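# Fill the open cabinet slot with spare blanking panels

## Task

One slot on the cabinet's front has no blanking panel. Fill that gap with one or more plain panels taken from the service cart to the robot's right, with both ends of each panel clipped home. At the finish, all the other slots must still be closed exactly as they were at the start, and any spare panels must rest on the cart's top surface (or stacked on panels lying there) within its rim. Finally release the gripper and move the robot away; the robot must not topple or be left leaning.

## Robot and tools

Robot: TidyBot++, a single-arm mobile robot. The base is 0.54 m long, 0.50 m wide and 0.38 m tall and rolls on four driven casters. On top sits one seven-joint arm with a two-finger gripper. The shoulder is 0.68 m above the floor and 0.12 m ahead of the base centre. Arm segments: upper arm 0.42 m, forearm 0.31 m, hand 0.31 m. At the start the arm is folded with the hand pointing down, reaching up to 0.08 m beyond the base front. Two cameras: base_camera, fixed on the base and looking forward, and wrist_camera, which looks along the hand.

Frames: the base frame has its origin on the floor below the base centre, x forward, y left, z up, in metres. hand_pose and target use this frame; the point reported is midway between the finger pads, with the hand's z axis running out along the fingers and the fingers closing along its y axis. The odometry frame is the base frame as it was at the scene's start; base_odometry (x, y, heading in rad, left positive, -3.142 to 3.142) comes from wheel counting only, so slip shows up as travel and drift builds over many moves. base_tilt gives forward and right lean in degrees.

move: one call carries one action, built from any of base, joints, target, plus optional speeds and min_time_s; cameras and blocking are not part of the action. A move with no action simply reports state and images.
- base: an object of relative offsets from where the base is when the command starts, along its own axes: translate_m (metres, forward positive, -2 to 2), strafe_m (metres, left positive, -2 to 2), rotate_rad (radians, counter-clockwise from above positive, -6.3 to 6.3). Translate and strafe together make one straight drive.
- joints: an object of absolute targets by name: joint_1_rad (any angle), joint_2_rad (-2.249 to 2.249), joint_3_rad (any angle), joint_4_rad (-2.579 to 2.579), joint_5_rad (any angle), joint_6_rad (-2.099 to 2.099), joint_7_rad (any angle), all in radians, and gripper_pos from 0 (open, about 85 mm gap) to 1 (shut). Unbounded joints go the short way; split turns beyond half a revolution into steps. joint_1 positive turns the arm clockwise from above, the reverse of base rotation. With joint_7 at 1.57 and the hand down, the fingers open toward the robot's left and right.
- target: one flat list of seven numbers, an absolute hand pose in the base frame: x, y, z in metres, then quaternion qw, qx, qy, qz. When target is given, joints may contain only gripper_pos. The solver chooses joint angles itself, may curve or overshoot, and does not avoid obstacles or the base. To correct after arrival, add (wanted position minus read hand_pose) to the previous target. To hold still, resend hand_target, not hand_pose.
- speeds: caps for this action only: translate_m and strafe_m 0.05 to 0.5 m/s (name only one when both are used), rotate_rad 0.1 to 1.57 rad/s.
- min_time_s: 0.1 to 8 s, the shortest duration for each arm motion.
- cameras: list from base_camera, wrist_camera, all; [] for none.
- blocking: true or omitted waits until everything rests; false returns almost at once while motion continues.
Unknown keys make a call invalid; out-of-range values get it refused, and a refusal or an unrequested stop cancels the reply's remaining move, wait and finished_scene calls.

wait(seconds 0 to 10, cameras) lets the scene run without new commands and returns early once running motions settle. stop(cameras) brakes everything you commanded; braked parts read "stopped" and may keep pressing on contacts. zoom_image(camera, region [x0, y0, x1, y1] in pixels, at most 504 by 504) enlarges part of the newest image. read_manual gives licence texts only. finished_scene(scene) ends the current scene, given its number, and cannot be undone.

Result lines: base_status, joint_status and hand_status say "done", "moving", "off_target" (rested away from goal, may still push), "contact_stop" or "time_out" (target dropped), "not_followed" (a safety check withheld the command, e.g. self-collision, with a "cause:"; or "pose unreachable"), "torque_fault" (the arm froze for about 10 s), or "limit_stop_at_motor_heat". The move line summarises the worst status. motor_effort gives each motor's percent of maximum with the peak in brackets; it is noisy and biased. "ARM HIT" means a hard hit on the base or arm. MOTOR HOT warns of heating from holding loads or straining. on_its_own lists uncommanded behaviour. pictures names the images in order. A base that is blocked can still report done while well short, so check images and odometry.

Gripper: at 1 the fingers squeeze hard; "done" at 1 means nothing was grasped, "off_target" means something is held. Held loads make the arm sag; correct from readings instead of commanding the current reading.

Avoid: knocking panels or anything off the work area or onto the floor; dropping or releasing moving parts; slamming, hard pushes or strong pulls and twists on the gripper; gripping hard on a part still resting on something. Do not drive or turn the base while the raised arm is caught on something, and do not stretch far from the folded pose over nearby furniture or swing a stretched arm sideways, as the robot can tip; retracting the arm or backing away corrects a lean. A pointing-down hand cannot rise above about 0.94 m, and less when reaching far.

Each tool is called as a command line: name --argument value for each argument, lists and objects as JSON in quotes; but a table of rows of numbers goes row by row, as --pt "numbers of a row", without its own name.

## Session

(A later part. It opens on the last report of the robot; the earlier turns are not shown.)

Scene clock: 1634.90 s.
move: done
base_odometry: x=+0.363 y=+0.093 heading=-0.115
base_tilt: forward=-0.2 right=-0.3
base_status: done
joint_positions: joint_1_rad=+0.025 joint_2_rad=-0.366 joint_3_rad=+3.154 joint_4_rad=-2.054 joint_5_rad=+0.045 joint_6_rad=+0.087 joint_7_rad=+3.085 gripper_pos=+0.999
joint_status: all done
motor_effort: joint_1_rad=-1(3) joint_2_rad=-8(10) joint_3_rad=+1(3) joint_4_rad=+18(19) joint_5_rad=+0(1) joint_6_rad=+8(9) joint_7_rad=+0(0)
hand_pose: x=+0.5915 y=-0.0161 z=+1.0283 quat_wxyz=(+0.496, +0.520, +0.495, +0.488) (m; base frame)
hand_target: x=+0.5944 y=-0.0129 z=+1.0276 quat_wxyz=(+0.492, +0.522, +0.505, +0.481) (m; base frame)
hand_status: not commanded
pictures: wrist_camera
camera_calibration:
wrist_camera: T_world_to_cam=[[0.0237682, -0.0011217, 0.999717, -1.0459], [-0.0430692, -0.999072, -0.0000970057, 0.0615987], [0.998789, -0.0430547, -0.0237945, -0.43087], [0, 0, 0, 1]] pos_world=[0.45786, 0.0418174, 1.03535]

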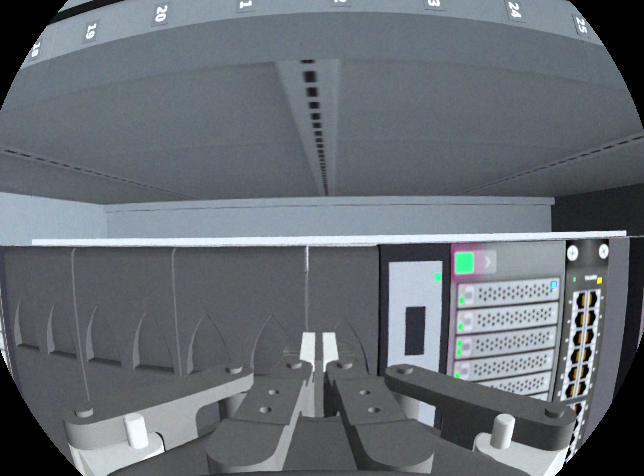

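move --joints '{"joint_4_rad": -1.985, "joint_6_rad": -0.008}' --min_time_s 1

move --base '{"translate_m": 0.07, "strafe_m": -0.002}' --speeds '{"translate_m": 0.05}' --cameras '["wrist_camera"]'

Scene clock: 1649.23 s.
move: done
base_odometry: x=+0.363 y=+0.093 heading=-0.115
base_tilt: forward=-0.3 right=-0.3
base_status: not commanded
joint_positions: joint_1_rad=+0.025 joint_2_rad=-0.366 joint_3_rad=+3.154 joint_4_rad=-2.016 joint_5_rad=+0.045 joint_6_rad=+0.074 joint_7_rad=+3.085 gripper_pos=+0.999
joint_status: all done
motor_effort: joint_1_rad=-1(1) joint_2_rad=-8(9) joint_3_rad=+0(1) joint_4_rad=+18(19) joint_5_rad=+0(1) joint_6_rad=+8(10) joint_7_rad=+0(0)
hand_pose: x=+0.5928 y=-0.0164 z=+1.0483 quat_wxyz=(+0.503, +0.513, +0.489, +0.495) (m; base frame)
hand_target: x=+0.5953 y=-0.0130 z=+1.0393 quat_wxyz=(+0.490, +0.524, +0.507, +0.479) (m; base frame)
hand_status: not commanded
pictures: none

Scene clock: 1651.10 s.
move: done
base_odometry: x=+0.432 y=+0.083 heading=-0.115
base_tilt: forward=-0.2 right=-0.3
base_status: done
joint_positions: joint_1_rad=+0.025 joint_2_rad=-0.374 joint_3_rad=+3.154 joint_4_rad=-2.015 joint_5_rad=+0.045 joint_6_rad=+0.069 joint_7_rad=+3.085 gripper_pos=+0.999
joint_status: not commanded
motor_effort: joint_1_rad=-1(2) joint_2_rad=-6(9) joint_3_rad=+0(1) joint_4_rad=+19(20) joint_5_rad=+1(1) joint_6_rad=+8(9) joint_7_rad=+0(0)
hand_pose: x=+0.5902 y=-0.0164 z=+1.0508 quat_wxyz=(+0.504, +0.513, +0.488, +0.495) (m; base frame)
hand_target: x=+0.5953 y=-0.0130 z=+1.0393 quat_wxyz=(+0.490, +0.524, +0.507, +0.479) (m; base frame)
hand_status: not commanded
pictures: wrist_camera
camera_calibration:
wrist_camera: T_world_to_cam=[[-0.00511768, -0.000090259, 0.999987, -1.0515], [-0.0439476, -0.999034, -0.000315086, 0.0619692], [0.999021, -0.0439487, 0.00510877, -0.459498], [0, 0, 0, 1]] pos_world=[0.45639, 0.0416201, 1.05385]

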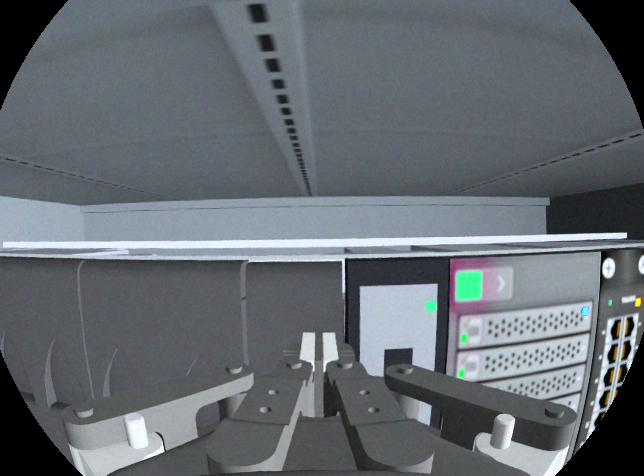

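move --base '{"translate_m": -0.01}' --speeds '{"translate_m": 0.05}'

move --joints '{"joint_4_rad": -2.078, "joint_6_rad": 0.19}' --min_time_s 1

move --base '{"translate_m": 0.016}' --speeds '{"translate_m": 0.05}' --cameras '["wrist_camera"]'

Scene clock: 1662.90 s.
move: done
base_odometry: x=+0.422 y=+0.084 heading=-0.115
base_tilt: forward=-0.3 right=-0.3
base_status: done
joint_positions: joint_1_rad=+0.025 joint_2_rad=-0.368 joint_3_rad=+3.154 joint_4_rad=-2.014 joint_5_rad=+0.045 joint_6_rad=+0.069 joint_7_rad=+3.085 gripper_pos=+0.999
joint_status: not commanded
motor_effort: joint_1_rad=-1(1) joint_2_rad=-9(10) joint_3_rad=+0(1) joint_4_rad=+19(19) joint_5_rad=+0(1) joint_6_rad=+8(9) joint_7_rad=+0(0)
hand_pose: x=+0.5921 y=-0.0165 z=+1.0489 quat_wxyz=(+0.503, +0.514, +0.489, +0.494) (m; base frame)
hand_target: x=+0.5953 y=-0.0130 z=+1.0393 quat_wxyz=(+0.490, +0.524, +0.507, +0.479) (m; base frame)
hand_status: not commanded
pictures: none

Scene clock: 1664.20 s.
move: done
base_odometry: x=+0.422 y=+0.084 heading=-0.115
base_tilt: forward=-0.2 right=-0.3
base_status: not commanded
joint_positions: joint_1_rad=+0.025 joint_2_rad=-0.368 joint_3_rad=+3.154 joint_4_rad=-2.041 joint_5_rad=+0.045 joint_6_rad=+0.114 joint_7_rad=+3.085 gripper_pos=+0.999
joint_status: all done
motor_effort: joint_1_rad=-1(1) joint_2_rad=-8(9) joint_3_rad=+0(1) joint_4_rad=+18(19) joint_5_rad=+0(1) joint_6_rad=+8(9) joint_7_rad=+0(0)
hand_pose: x=+0.5914 y=-0.0158 z=+1.0460 quat_wxyz=(+0.507, +0.509, +0.485, +0.499) (m; base frame)
hand_target: x=+0.5927 y=-0.0129 z=+1.0429 quat_wxyz=(+0.517, +0.497, +0.481, +0.505) (m; base frame)
hand_status: not commanded
pictures: none

Scene clock: 1665.03 s.
move: done
base_odometry: x=+0.438 y=+0.082 heading=-0.114
base_tilt: forward=-0.3 right=-0.3
base_status: done
joint_positions: joint_1_rad=+0.025 joint_2_rad=-0.385 joint_3_rad=+3.154 joint_4_rad=-2.055 joint_5_rad=+0.045 joint_6_rad=+0.116 joint_7_rad=+3.085 gripper_pos=+0.999
joint_status: not commanded
motor_effort: joint_1_rad=-1(2) joint_2_rad=-3(9) joint_3_rad=+0(1) joint_4_rad=+19(22) joint_5_rad=+0(1) joint_6_rad=+8(11) joint_7_rad=+0(0)
hand_pose: x=+0.5847 y=-0.0156 z=+1.0461 quat_wxyz=(+0.508, +0.507, +0.484, +0.501) (m; base frame)
hand_target: x=+0.5927 y=-0.0129 z=+1.0429 quat_wxyz=(+0.517, +0.497, +0.481, +0.505) (m; base frame)
hand_status: not commanded
pictures: wrist_camera
camera_calibration:
wrist_camera: T_world_to_cam=[[-0.0242159, 0.000347867, 0.999707, -1.03533], [-0.0418431, -0.999124, -0.0006659, 0.0617454], [0.998831, -0.041847, 0.0242092, -0.473892], [0, 0, 0, 1]] pos_world=[0.45085, 0.0422205, 1.04654]

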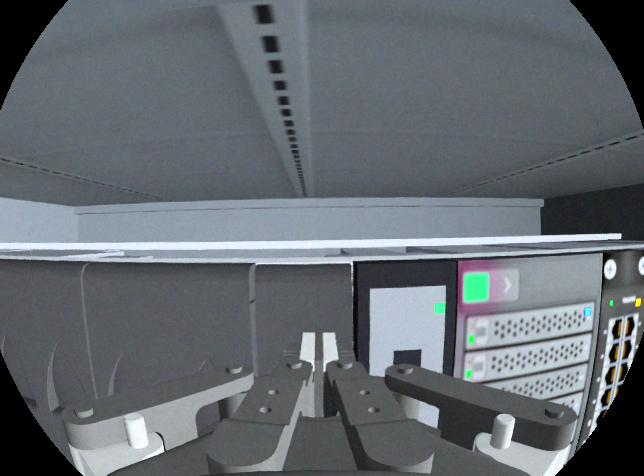

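move --base '{"translate_m": 0.02}' --speeds '{"translate_m": 0.05}' --cameras '["wrist_camera"]'

zoom_image --camera "wrist_camera" --region '[100, 220, 480, 420]'

Scene clock: 1672.23 s.
move: done
base_odometry: x=+0.457 y=+0.080 heading=-0.114
base_tilt: forward=-0.3 right=-0.3
base_status: done
joint_positions: joint_1_rad=+0.026 joint_2_rad=-0.435 joint_3_rad=+3.154 joint_4_rad=-2.092 joint_5_rad=+0.045 joint_6_rad=+0.116 joint_7_rad=+3.085 gripper_pos=+0.999
joint_status: not commanded
motor_effort: joint_1_rad=-3(4) joint_2_rad=+6(9) joint_3_rad=-2(3) joint_4_rad=+25(28) joint_5_rad=+0(1) joint_6_rad=+14(16) joint_7_rad=+0(0)
hand_pose: x=+0.5661 y=-0.0155 z=+1.0457 quat_wxyz=(+0.511, +0.504, +0.480, +0.504) (m; base frame)
hand_target: x=+0.5927 y=-0.0129 z=+1.0429 quat_wxyz=(+0.517, +0.497, +0.481, +0.505) (m; base frame)
hand_status: not commanded
pictures: wrist_camera
camera_calibration:
wrist_camera: T_world_to_cam=[[-0.0368312, 0.000242128, 0.999321, -1.02792], [-0.042825, -0.999082, -0.0013363, 0.0622872], [0.998403, -0.0428452, 0.0368077, -0.468158], [0, 0, 0, 1]] pos_world=[0.432218, 0.0424205, 1.04454]

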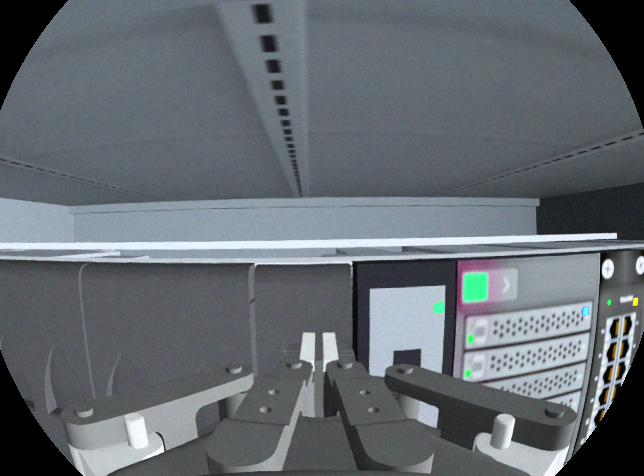

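Scaled by 1.326.

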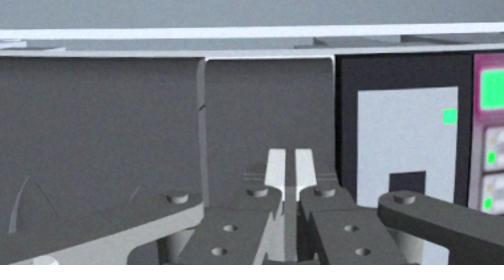

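move --base '{"translate_m": -0.09, "strafe_m": -0.20}' --speeds '{"translate_m": 0.15}' --cameras '["wrist_camera"]'

zoom_image --camera "wrist_camera" --region '[150, 0, 500, 360]'

Scene clock: 1689.50 s.
move: done
base_odometry: x=+0.345 y=-0.109 heading=-0.114
base_tilt: forward=-0.2 right=-0.3
base_status: done
joint_positions: joint_1_rad=+0.015 joint_2_rad=-0.368 joint_3_rad=+3.143 joint_4_rad=-2.086 joint_5_rad=+0.045 joint_6_rad=+0.136 joint_7_rad=+3.085 gripper_pos=+0.999
joint_status: not commanded
motor_effort: joint_1_rad=-1(4) joint_2_rad=-8(9) joint_3_rad=+1(4) joint_4_rad=+18(24) joint_5_rad=+0(1) joint_6_rad=+8(12) joint_7_rad=+0(0)
hand_pose: x=+0.5900 y=-0.0047 z=+1.0249 quat_wxyz=(+0.497, +0.509, +0.497, +0.498) (m; base frame)
hand_target: x=+0.5927 y=-0.0129 z=+1.0429 quat_wxyz=(+0.517, +0.497, +0.481, +0.505) (m; base frame)
hand_status: not commanded
pictures: wrist_camera
camera_calibration:
wrist_camera: T_world_to_cam=[[0.00436609, 0.00306855, 0.999986, -1.03119], [-0.0211129, -0.999772, 0.00316008, 0.0566637], [0.999768, -0.0211264, -0.00430031, -0.449375], [0, 0, 0, 1]] pos_world=[0.454969, 0.0503214, 1.02906]

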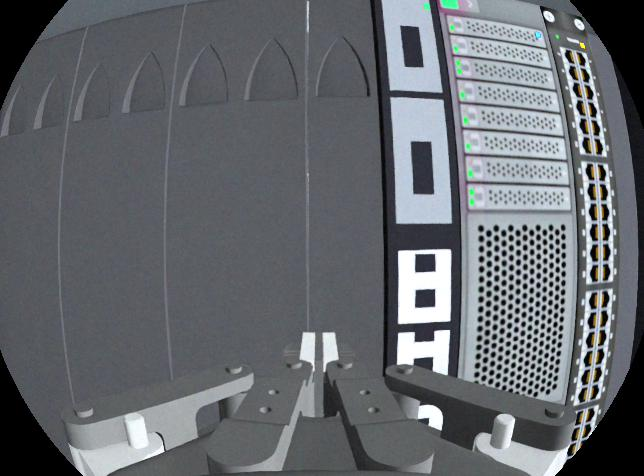

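Scaled by 1.400.

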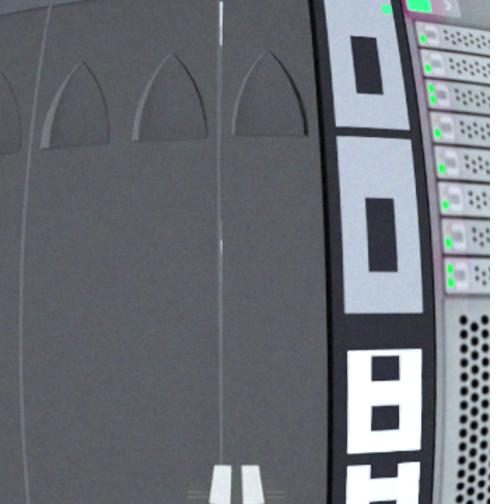

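move --base '{"strafe_m": -0.205}' --joints '{"joint_4_rad": -2.0, "joint_6_rad": 0.02}' --speeds '{"strafe_m": 0.15}' --cameras '["wrist_camera"]'

zoom_image --camera "wrist_camera" --region '[150, 0, 500, 400]'

Scene clock: 1703.13 s.
move: done
base_odometry: x=+0.322 y=-0.312 heading=-0.114
base_tilt: forward=-0.3 right=-0.3
base_status: done
joint_positions: joint_1_rad=+0.015 joint_2_rad=-0.368 joint_3_rad=+3.144 joint_4_rad=-2.025 joint_5_rad=+0.045 joint_6_rad=+0.075 joint_7_rad=+3.085 gripper_pos=+0.999
joint_status: all done
motor_effort: joint_1_rad=-1(2) joint_2_rad=-8(10) joint_3_rad=+0(2) joint_4_rad=+18(19) joint_5_rad=+0(1) joint_6_rad=+8(9) joint_7_rad=+0(0)
hand_pose: x=+0.5923 y=-0.0057 z=+1.0438 quat_wxyz=(+0.497, +0.509, +0.496, +0.497) (m; base frame)
hand_target: x=+0.5952 y=-0.0130 z=+1.0386 quat_wxyz=(+0.493, +0.520, +0.504, +0.482) (m; base frame)
hand_status: not commanded
pictures: wrist_camera
camera_calibration:
wrist_camera: T_world_to_cam=[[0.00448289, 0.00335325, 0.999984, -1.05016], [-0.0239105, -0.999708, 0.00345951, 0.0570186], [0.999704, -0.0239257, -0.0044014, -0.451425], [0, 0, 0, 1]] pos_world=[0.457362, 0.0497227, 1.04796]

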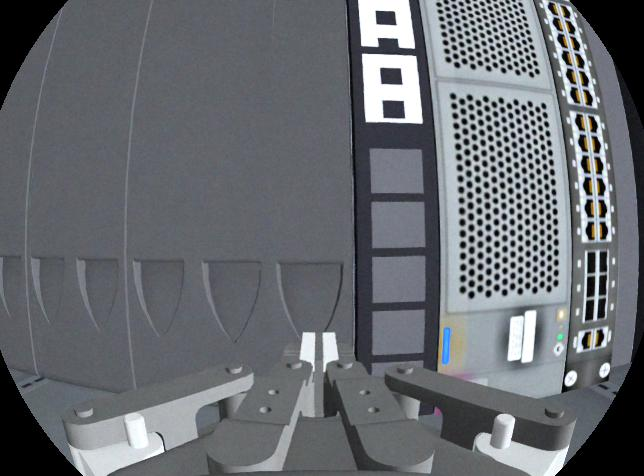

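Scaled by 1.260.

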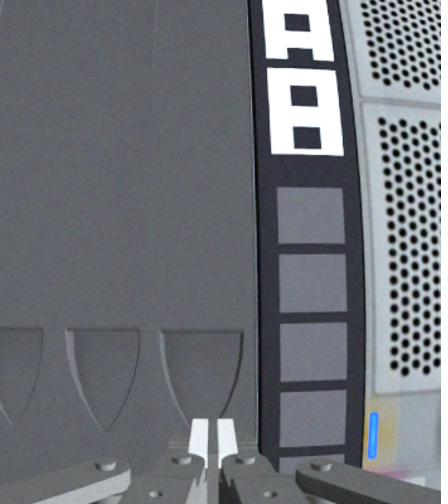

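move --base '{"translate_m": 0.075}' --speeds '{"translate_m": 0.06}' --cameras '["wrist_camera"]'

Scene clock: 1709.27 s.
move: done
base_odometry: x=+0.395 y=-0.321 heading=-0.114
base_tilt: forward=-0.3 right=-0.3
base_status: done
joint_positions: joint_1_rad=+0.015 joint_2_rad=-0.463 joint_3_rad=+3.143 joint_4_rad=-2.055 joint_5_rad=+0.045 joint_6_rad=+0.017 joint_7_rad=+3.085 gripper_pos=+0.999
joint_status: not commanded
motor_effort: joint_1_rad=-1(1) joint_2_rad=+12(15) joint_3_rad=+1(4) joint_4_rad=+33(35) joint_5_rad=+1(1) joint_6_rad=+22(23) joint_7_rad=+1(1)
hand_pose: x=+0.5566 y=-0.0058 z=+1.0504 quat_wxyz=(+0.500, +0.508, +0.494, +0.498) (m; base frame)
hand_target: x=+0.5952 y=-0.0130 z=+1.0386 quat_wxyz=(+0.493, +0.520, +0.504, +0.482) (m; base frame)
hand_status: not commanded
pictures: wrist_camera
camera_calibration:
wrist_camera: T_world_to_cam=[[-0.00280902, 0.00345453, 0.99999, -1.05254], [-0.0263345, -0.999647, 0.00337937, 0.0574545], [0.999649, -0.0263247, 0.00289901, -0.423431], [0, 0, 0, 1]] pos_world=[0.421839, 0.0499236, 1.05356]

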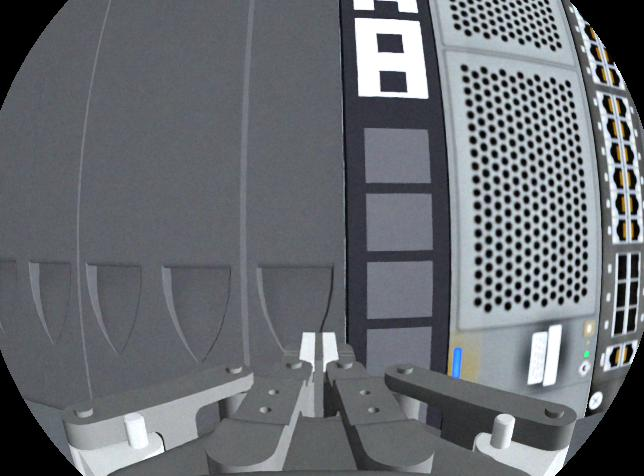

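move --base '{"translate_m": -0.10}' --speeds '{"translate_m": 0.1}' --cameras '["wrist_camera"]'

zoom_image --camera "wrist_camera" --region '[150, 0, 500, 400]'

Scene clock: 1717.97 s.
move: done
base_odometry: x=+0.296 y=-0.310 heading=-0.114
base_tilt: forward=-0.3 right=-0.3
base_status: done
joint_positions: joint_1_rad=+0.015 joint_2_rad=-0.362 joint_3_rad=+3.143 joint_4_rad=-2.005 joint_5_rad=+0.045 joint_6_rad=+0.019 joint_7_rad=+3.085 gripper_pos=+0.999
joint_status: not commanded
motor_effort: joint_1_rad=-1(1) joint_2_rad=-8(14) joint_3_rad=+1(3) joint_4_rad=+18(32) joint_5_rad=+0(1) joint_6_rad=+8(20) joint_7_rad=+0(0)
hand_pose: x=+0.5944 y=-0.0065 z=+1.0358 quat_wxyz=(+0.487, +0.520, +0.506, +0.486) (m; base frame)
hand_target: x=+0.5952 y=-0.0130 z=+1.0386 quat_wxyz=(+0.493, +0.520, +0.504, +0.482) (m; base frame)
hand_status: not commanded
pictures: wrist_camera
camera_calibration:
wrist_camera: T_world_to_cam=[[0.0469996, 0.00279027, 0.998891, -1.06626], [-0.0263685, -0.999644, 0.00403306, 0.0571157], [0.998547, -0.0265288, -0.0469093, -0.408931], [0, 0, 0, 1]] pos_world=[0.459956, 0.0492221, 1.04567]

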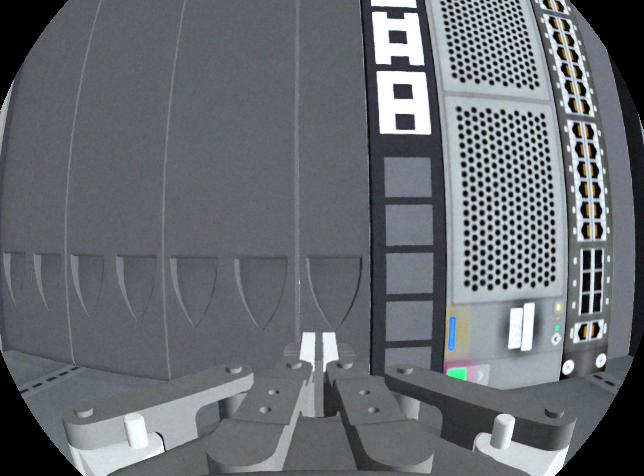

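Scaled by 1.260.

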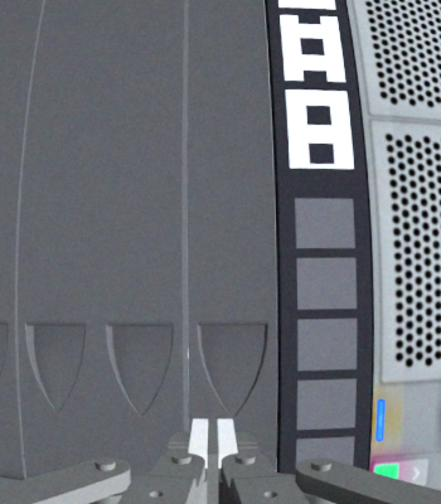

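move --joints '{"joint_4_rad": -2.063, "joint_6_rad": 0.18}' --min_time_s 1

move --base '{"translate_m": 0.098, "strafe_m": -0.01}' --speeds '{"translate_m": 0.06}' --cameras '["wrist_camera"]'

move --base '{"translate_m": -0.11}' --speeds '{"translate_m": 0.1}' --cameras '["wrist_camera"]'

zoom_image --camera "wrist_camera" --region '[150, 0, 500, 400]'

Scene clock: 1732.13 s.
move: done
base_odometry: x=+0.296 y=-0.310 heading=-0.114
base_tilt: forward=-0.3 right=-0.3
base_status: not commanded
joint_positions: joint_1_rad=+0.015 joint_2_rad=-0.362 joint_3_rad=+3.143 joint_4_rad=-2.025 joint_5_rad=+0.045 joint_6_rad=+0.098 joint_7_rad=+3.085 gripper_pos=+0.999
joint_status: all done
motor_effort: joint_1_rad=-1(1) joint_2_rad=-8(9) joint_3_rad=+0(1) joint_4_rad=+18(19) joint_5_rad=+0(1) joint_6_rad=+8(9) joint_7_rad=+0(0)
hand_pose: x=+0.5943 y=-0.0054 z=+1.0484 quat_wxyz=(+0.501, +0.505, +0.492, +0.502) (m; base frame)
hand_target: x=+0.5933 y=-0.0129 z=+1.0491 quat_wxyz=(+0.518, +0.496, +0.480, +0.506) (m; base frame)
hand_status: not commanded
pictures: none

Scene clock: 1734.23 s.
move: done
base_odometry: x=+0.392 y=-0.331 heading=-0.114
base_tilt: forward=-0.3 right=-0.3
base_status: done
joint_positions: joint_1_rad=+0.013 joint_2_rad=-0.453 joint_3_rad=+3.142 joint_4_rad=-2.090 joint_5_rad=+0.045 joint_6_rad=+0.098 joint_7_rad=+3.085 gripper_pos=+0.999
joint_status: not commanded
motor_effort: joint_1_rad=+3(3) joint_2_rad=+11(12) joint_3_rad=+5(6) joint_4_rad=+28(31) joint_5_rad=+0(1) joint_6_rad=+15(18) joint_7_rad=+1(1)
hand_pose: x=+0.5595 y=-0.0031 z=+1.0494 quat_wxyz=(+0.507, +0.497, +0.487, +0.509) (m; base frame)
hand_target: x=+0.5933 y=-0.0129 z=+1.0491 quat_wxyz=(+0.518, +0.496, +0.480, +0.506) (m; base frame)
hand_status: not commanded
pictures: wrist_camera
camera_calibration:
wrist_camera: T_world_to_cam=[[-0.0391148, 0.00443927, 0.999225, -1.03037], [-0.019678, -0.9998, 0.00367153, 0.0562165], [0.999041, -0.0195191, 0.0391943, -0.463912], [0, 0, 0, 1]] pos_world=[0.42427, 0.0517242, 1.04755]

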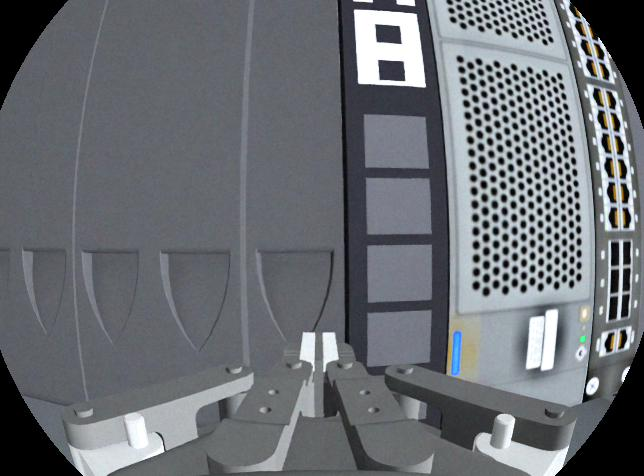

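Scene clock: 1735.90 s.
move: done
base_odometry: x=+0.282 y=-0.319 heading=-0.114
base_tilt: forward=-0.3 right=-0.3
base_status: done
joint_positions: joint_1_rad=+0.014 joint_2_rad=-0.361 joint_3_rad=+3.142 joint_4_rad=-2.070 joint_5_rad=+0.045 joint_6_rad=+0.127 joint_7_rad=+3.085 gripper_pos=+0.999
joint_status: not commanded
motor_effort: joint_1_rad=-1(2) joint_2_rad=-8(12) joint_3_rad=+0(5) joint_4_rad=+18(27) joint_5_rad=+0(1) joint_6_rad=+8(14) joint_7_rad=+0(0)
hand_pose: x=+0.5932 y=-0.0040 z=+1.0287 quat_wxyz=(+0.496, +0.508, +0.497, +0.498) (m; base frame)
hand_target: x=+0.5933 y=-0.0129 z=+1.0491 quat_wxyz=(+0.518, +0.496, +0.480, +0.506) (m; base frame)
hand_status: not commanded
pictures: wrist_camera
camera_calibration:
wrist_camera: T_world_to_cam=[[0.00417436, 0.00357748, 0.999985, -1.03484], [-0.0200091, -0.999793, 0.00366032, 0.0561971], [0.999791, -0.0200241, -0.00410192, -0.452722], [0, 0, 0, 1]] pos_world=[0.458071, 0.0508223, 1.03276]

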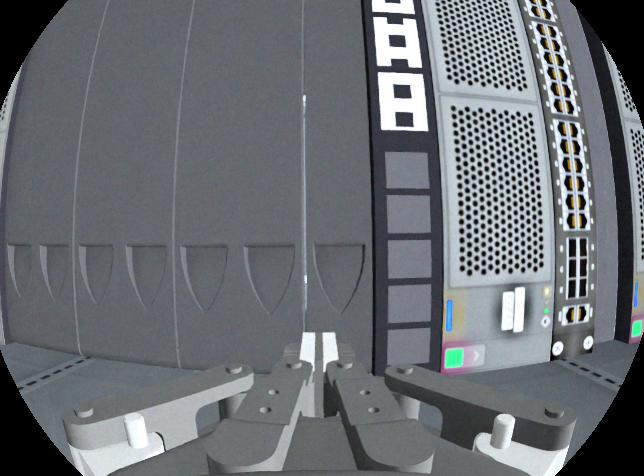

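Scaled by 1.260.

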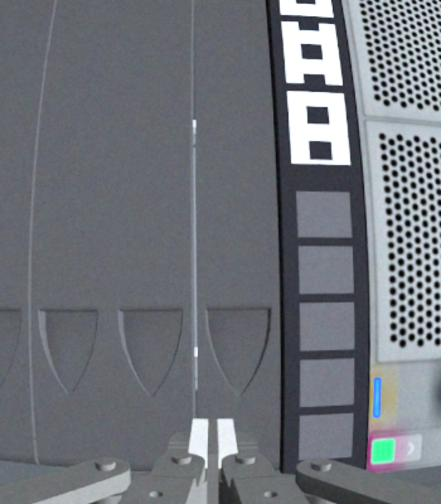

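move --base '{"strafe_m": 0.41}' --joints '{"joint_4_rad": -2.005, "joint_6_rad": 0.03}' --speeds '{"strafe_m": 0.2}' --cameras '["wrist_camera"]'

zoom_image --camera "wrist_camera" --region '[150, 150, 500, 450]'

Scene clock: 1750.13 s.
move: done
base_odometry: x=+0.329 y=+0.089 heading=-0.114
base_tilt: forward=-0.2 right=-0.3
base_status: done
joint_positions: joint_1_rad=+0.014 joint_2_rad=-0.361 joint_3_rad=+3.142 joint_4_rad=-2.029 joint_5_rad=+0.045 joint_6_rad=+0.073 joint_7_rad=+3.085 gripper_pos=+0.999
joint_status: all done
motor_effort: joint_1_rad=-1(2) joint_2_rad=-8(10) joint_3_rad=+0(2) joint_4_rad=+18(19) joint_5_rad=+0(1) joint_6_rad=+8(9) joint_7_rad=+0(0)
hand_pose: x=+0.5945 y=-0.0049 z=+1.0370 quat_wxyz=(+0.494, +0.512, +0.500, +0.494) (m; base frame)
hand_target: x=+0.5952 y=-0.0130 z=+1.0386 quat_wxyz=(+0.494, +0.519, +0.503, +0.483) (m; base frame)
hand_status: not commanded
pictures: wrist_camera
camera_calibration:
wrist_camera: T_world_to_cam=[[0.0181902, 0.00361001, 0.999828, -1.05133], [-0.0225548, -0.999738, 0.00402003, 0.0564832], [0.99958, -0.0226241, -0.018104, -0.439385], [0, 0, 0, 1]] pos_world=[0.459598, 0.050323, 1.04296]

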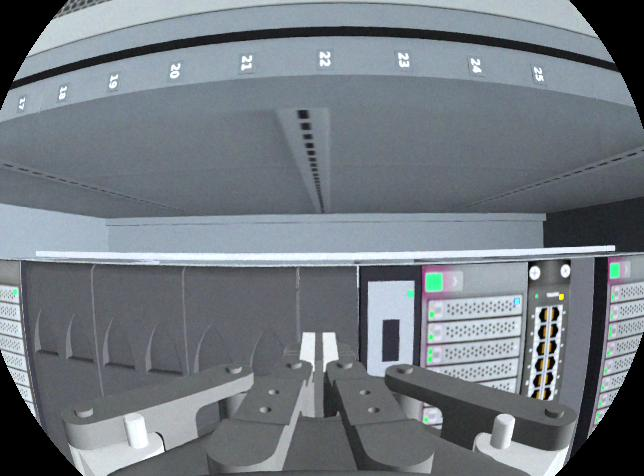

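Scaled by 1.440.

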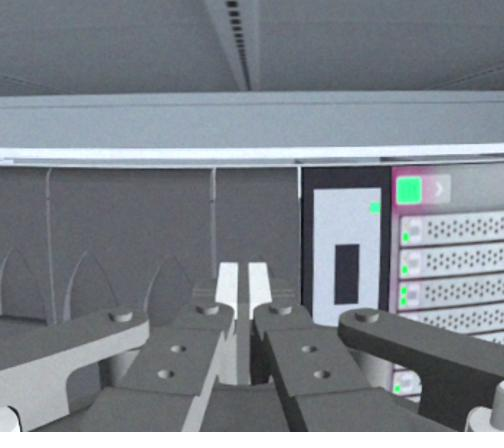

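move --base '{"translate_m": 0.135, "strafe_m": -0.008}' --speeds '{"translate_m": 0.07}' --cameras '["wrist_camera"]'

move --base '{"translate_m": -0.14, "strafe_m": -0.08}' --speeds '{"translate_m": 0.1}' --cameras '["wrist_camera"]'

zoom_image --camera "wrist_camera" --region '[100, 50, 500, 400]'

Scene clock: 1762.53 s.
move: done
base_odometry: x=+0.461 y=+0.066 heading=-0.114
base_tilt: forward=-0.3 right=-0.3
base_status: done
joint_positions: joint_1_rad=+0.014 joint_2_rad=-0.433 joint_3_rad=+3.142 joint_4_rad=-2.050 joint_5_rad=+0.045 joint_6_rad=+0.034 joint_7_rad=+3.085 gripper_pos=+0.999
joint_status: not commanded
motor_effort: joint_1_rad=+2(2) joint_2_rad=+6(9) joint_3_rad=+4(5) joint_4_rad=+27(32) joint_5_rad=+0(1) joint_6_rad=+15(20) joint_7_rad=+0(1)
hand_pose: x=+0.5676 y=-0.0045 z=+1.0456 quat_wxyz=(+0.497, +0.509, +0.497, +0.497) (m; base frame)
hand_target: x=+0.5952 y=-0.0130 z=+1.0386 quat_wxyz=(+0.494, +0.519, +0.503, +0.483) (m; base frame)
hand_status: not commanded
pictures: wrist_camera
camera_calibration:
wrist_camera: T_world_to_cam=[[0.00489866, 0.00404557, 0.99998, -1.05207], [-0.0232021, -0.999722, 0.00415818, 0.0564837], [0.999719, -0.023222, -0.00480344, -0.426321], [0, 0, 0, 1]] pos_world=[0.432665, 0.0508242, 1.04976]

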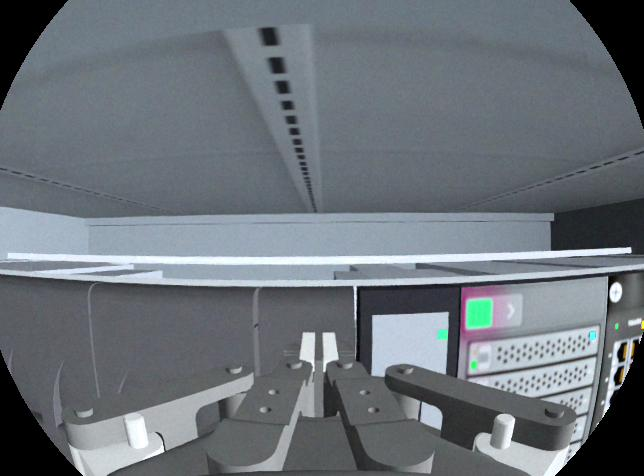

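Scene clock: 1764.73 s.
move: done
base_odometry: x=+0.313 y=+0.002 heading=-0.114
base_tilt: forward=-0.3 right=-0.3
base_status: done
joint_positions: joint_1_rad=+0.017 joint_2_rad=-0.362 joint_3_rad=+3.146 joint_4_rad=-2.020 joint_5_rad=+0.045 joint_6_rad=+0.034 joint_7_rad=+3.085 gripper_pos=+0.999
joint_status: not commanded
motor_effort: joint_1_rad=-1(3) joint_2_rad=-8(10) joint_3_rad=+0(6) joint_4_rad=+18(26) joint_5_rad=+0(1) joint_6_rad=+8(15) joint_7_rad=+0(0)
hand_pose: x=+0.5939 y=-0.0088 z=+1.0317 quat_wxyz=(+0.488, +0.521, +0.504, +0.485) (m; base frame)
hand_target: x=+0.5952 y=-0.0130 z=+1.0386 quat_wxyz=(+0.494, +0.519, +0.503, +0.483) (m; base frame)
hand_status: not commanded
pictures: wrist_camera
camera_calibration:
wrist_camera: T_world_to_cam=[[0.0456831, 0.00174667, 0.998954, -1.06146], [-0.0303252, -0.999535, 0.00313449, 0.0580729], [0.998496, -0.0304367, -0.0456089, -0.410008], [0, 0, 0, 1]] pos_world=[0.459643, 0.0474206, 1.04146]

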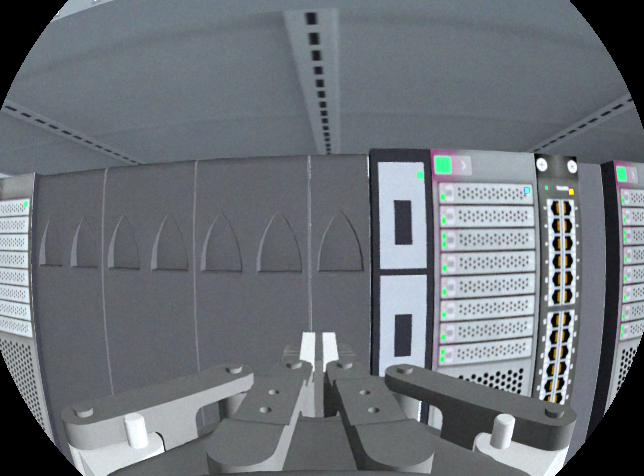

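Scaled by 1.260.

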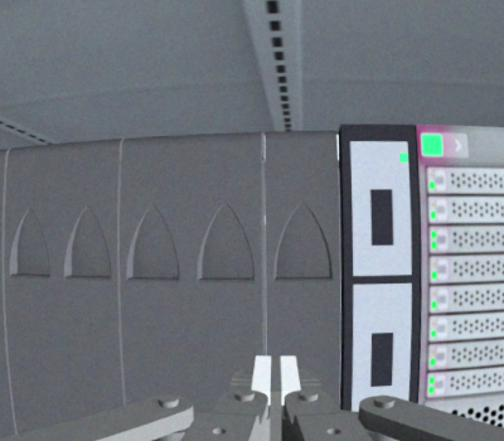

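move --base '{"translate_m": -0.25, "strafe_m": -0.12}' --speeds '{"translate_m": 0.3}' --cameras '["wrist_camera"]'

zoom_image --camera "wrist_camera" --region '[160, 60, 460, 360]'

Scene clock: 1773.87 s.
move: done
base_odometry: x=+0.051 y=-0.089 heading=-0.114
base_tilt: forward=-0.3 right=-0.3
base_status: done
joint_positions: joint_1_rad=+0.017 joint_2_rad=-0.364 joint_3_rad=+3.146 joint_4_rad=-2.020 joint_5_rad=+0.045 joint_6_rad=+0.034 joint_7_rad=+3.085 gripper_pos=+0.999
joint_status: not commanded
motor_effort: joint_1_rad=-1(1) joint_2_rad=-8(11) joint_3_rad=+1(1) joint_4_rad=+18(19) joint_5_rad=+0(1) joint_6_rad=+8(8) joint_7_rad=+0(0)
hand_pose: x=+0.5932 y=-0.0088 z=+1.0325 quat_wxyz=(+0.489, +0.521, +0.504, +0.486) (m; base frame)
hand_target: x=+0.5952 y=-0.0130 z=+1.0386 quat_wxyz=(+0.494, +0.519, +0.503, +0.483) (m; base frame)
hand_status: not commanded
pictures: wrist_camera
camera_calibration:
wrist_camera: T_world_to_cam=[[0.0438831, 0.00180639, 0.999035, -1.06128], [-0.0303276, -0.999535, 0.00313944, 0.0581457], [0.998576, -0.0304361, -0.0438079, -0.411189], [0, 0, 0, 1]] pos_world=[0.458939, 0.0475207, 1.04206]

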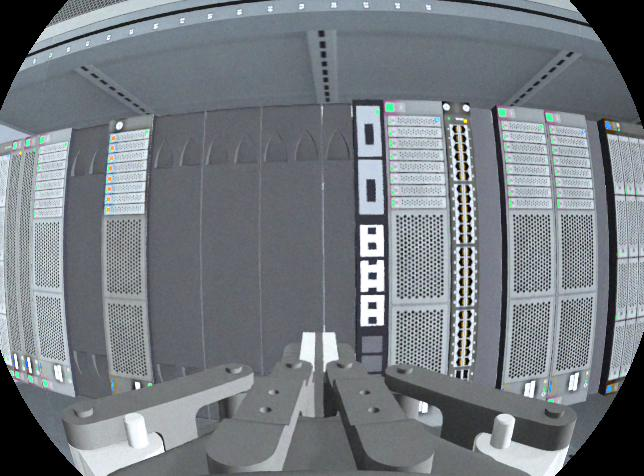

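Scaled by 1.680.

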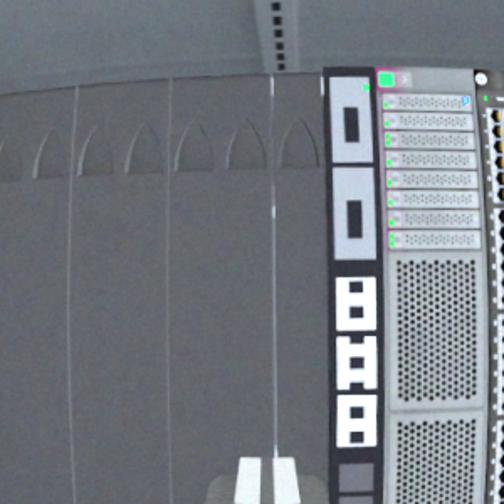

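Looks flush. Finishing.

finished_scene --scene 1

The scene is finished: the task was done.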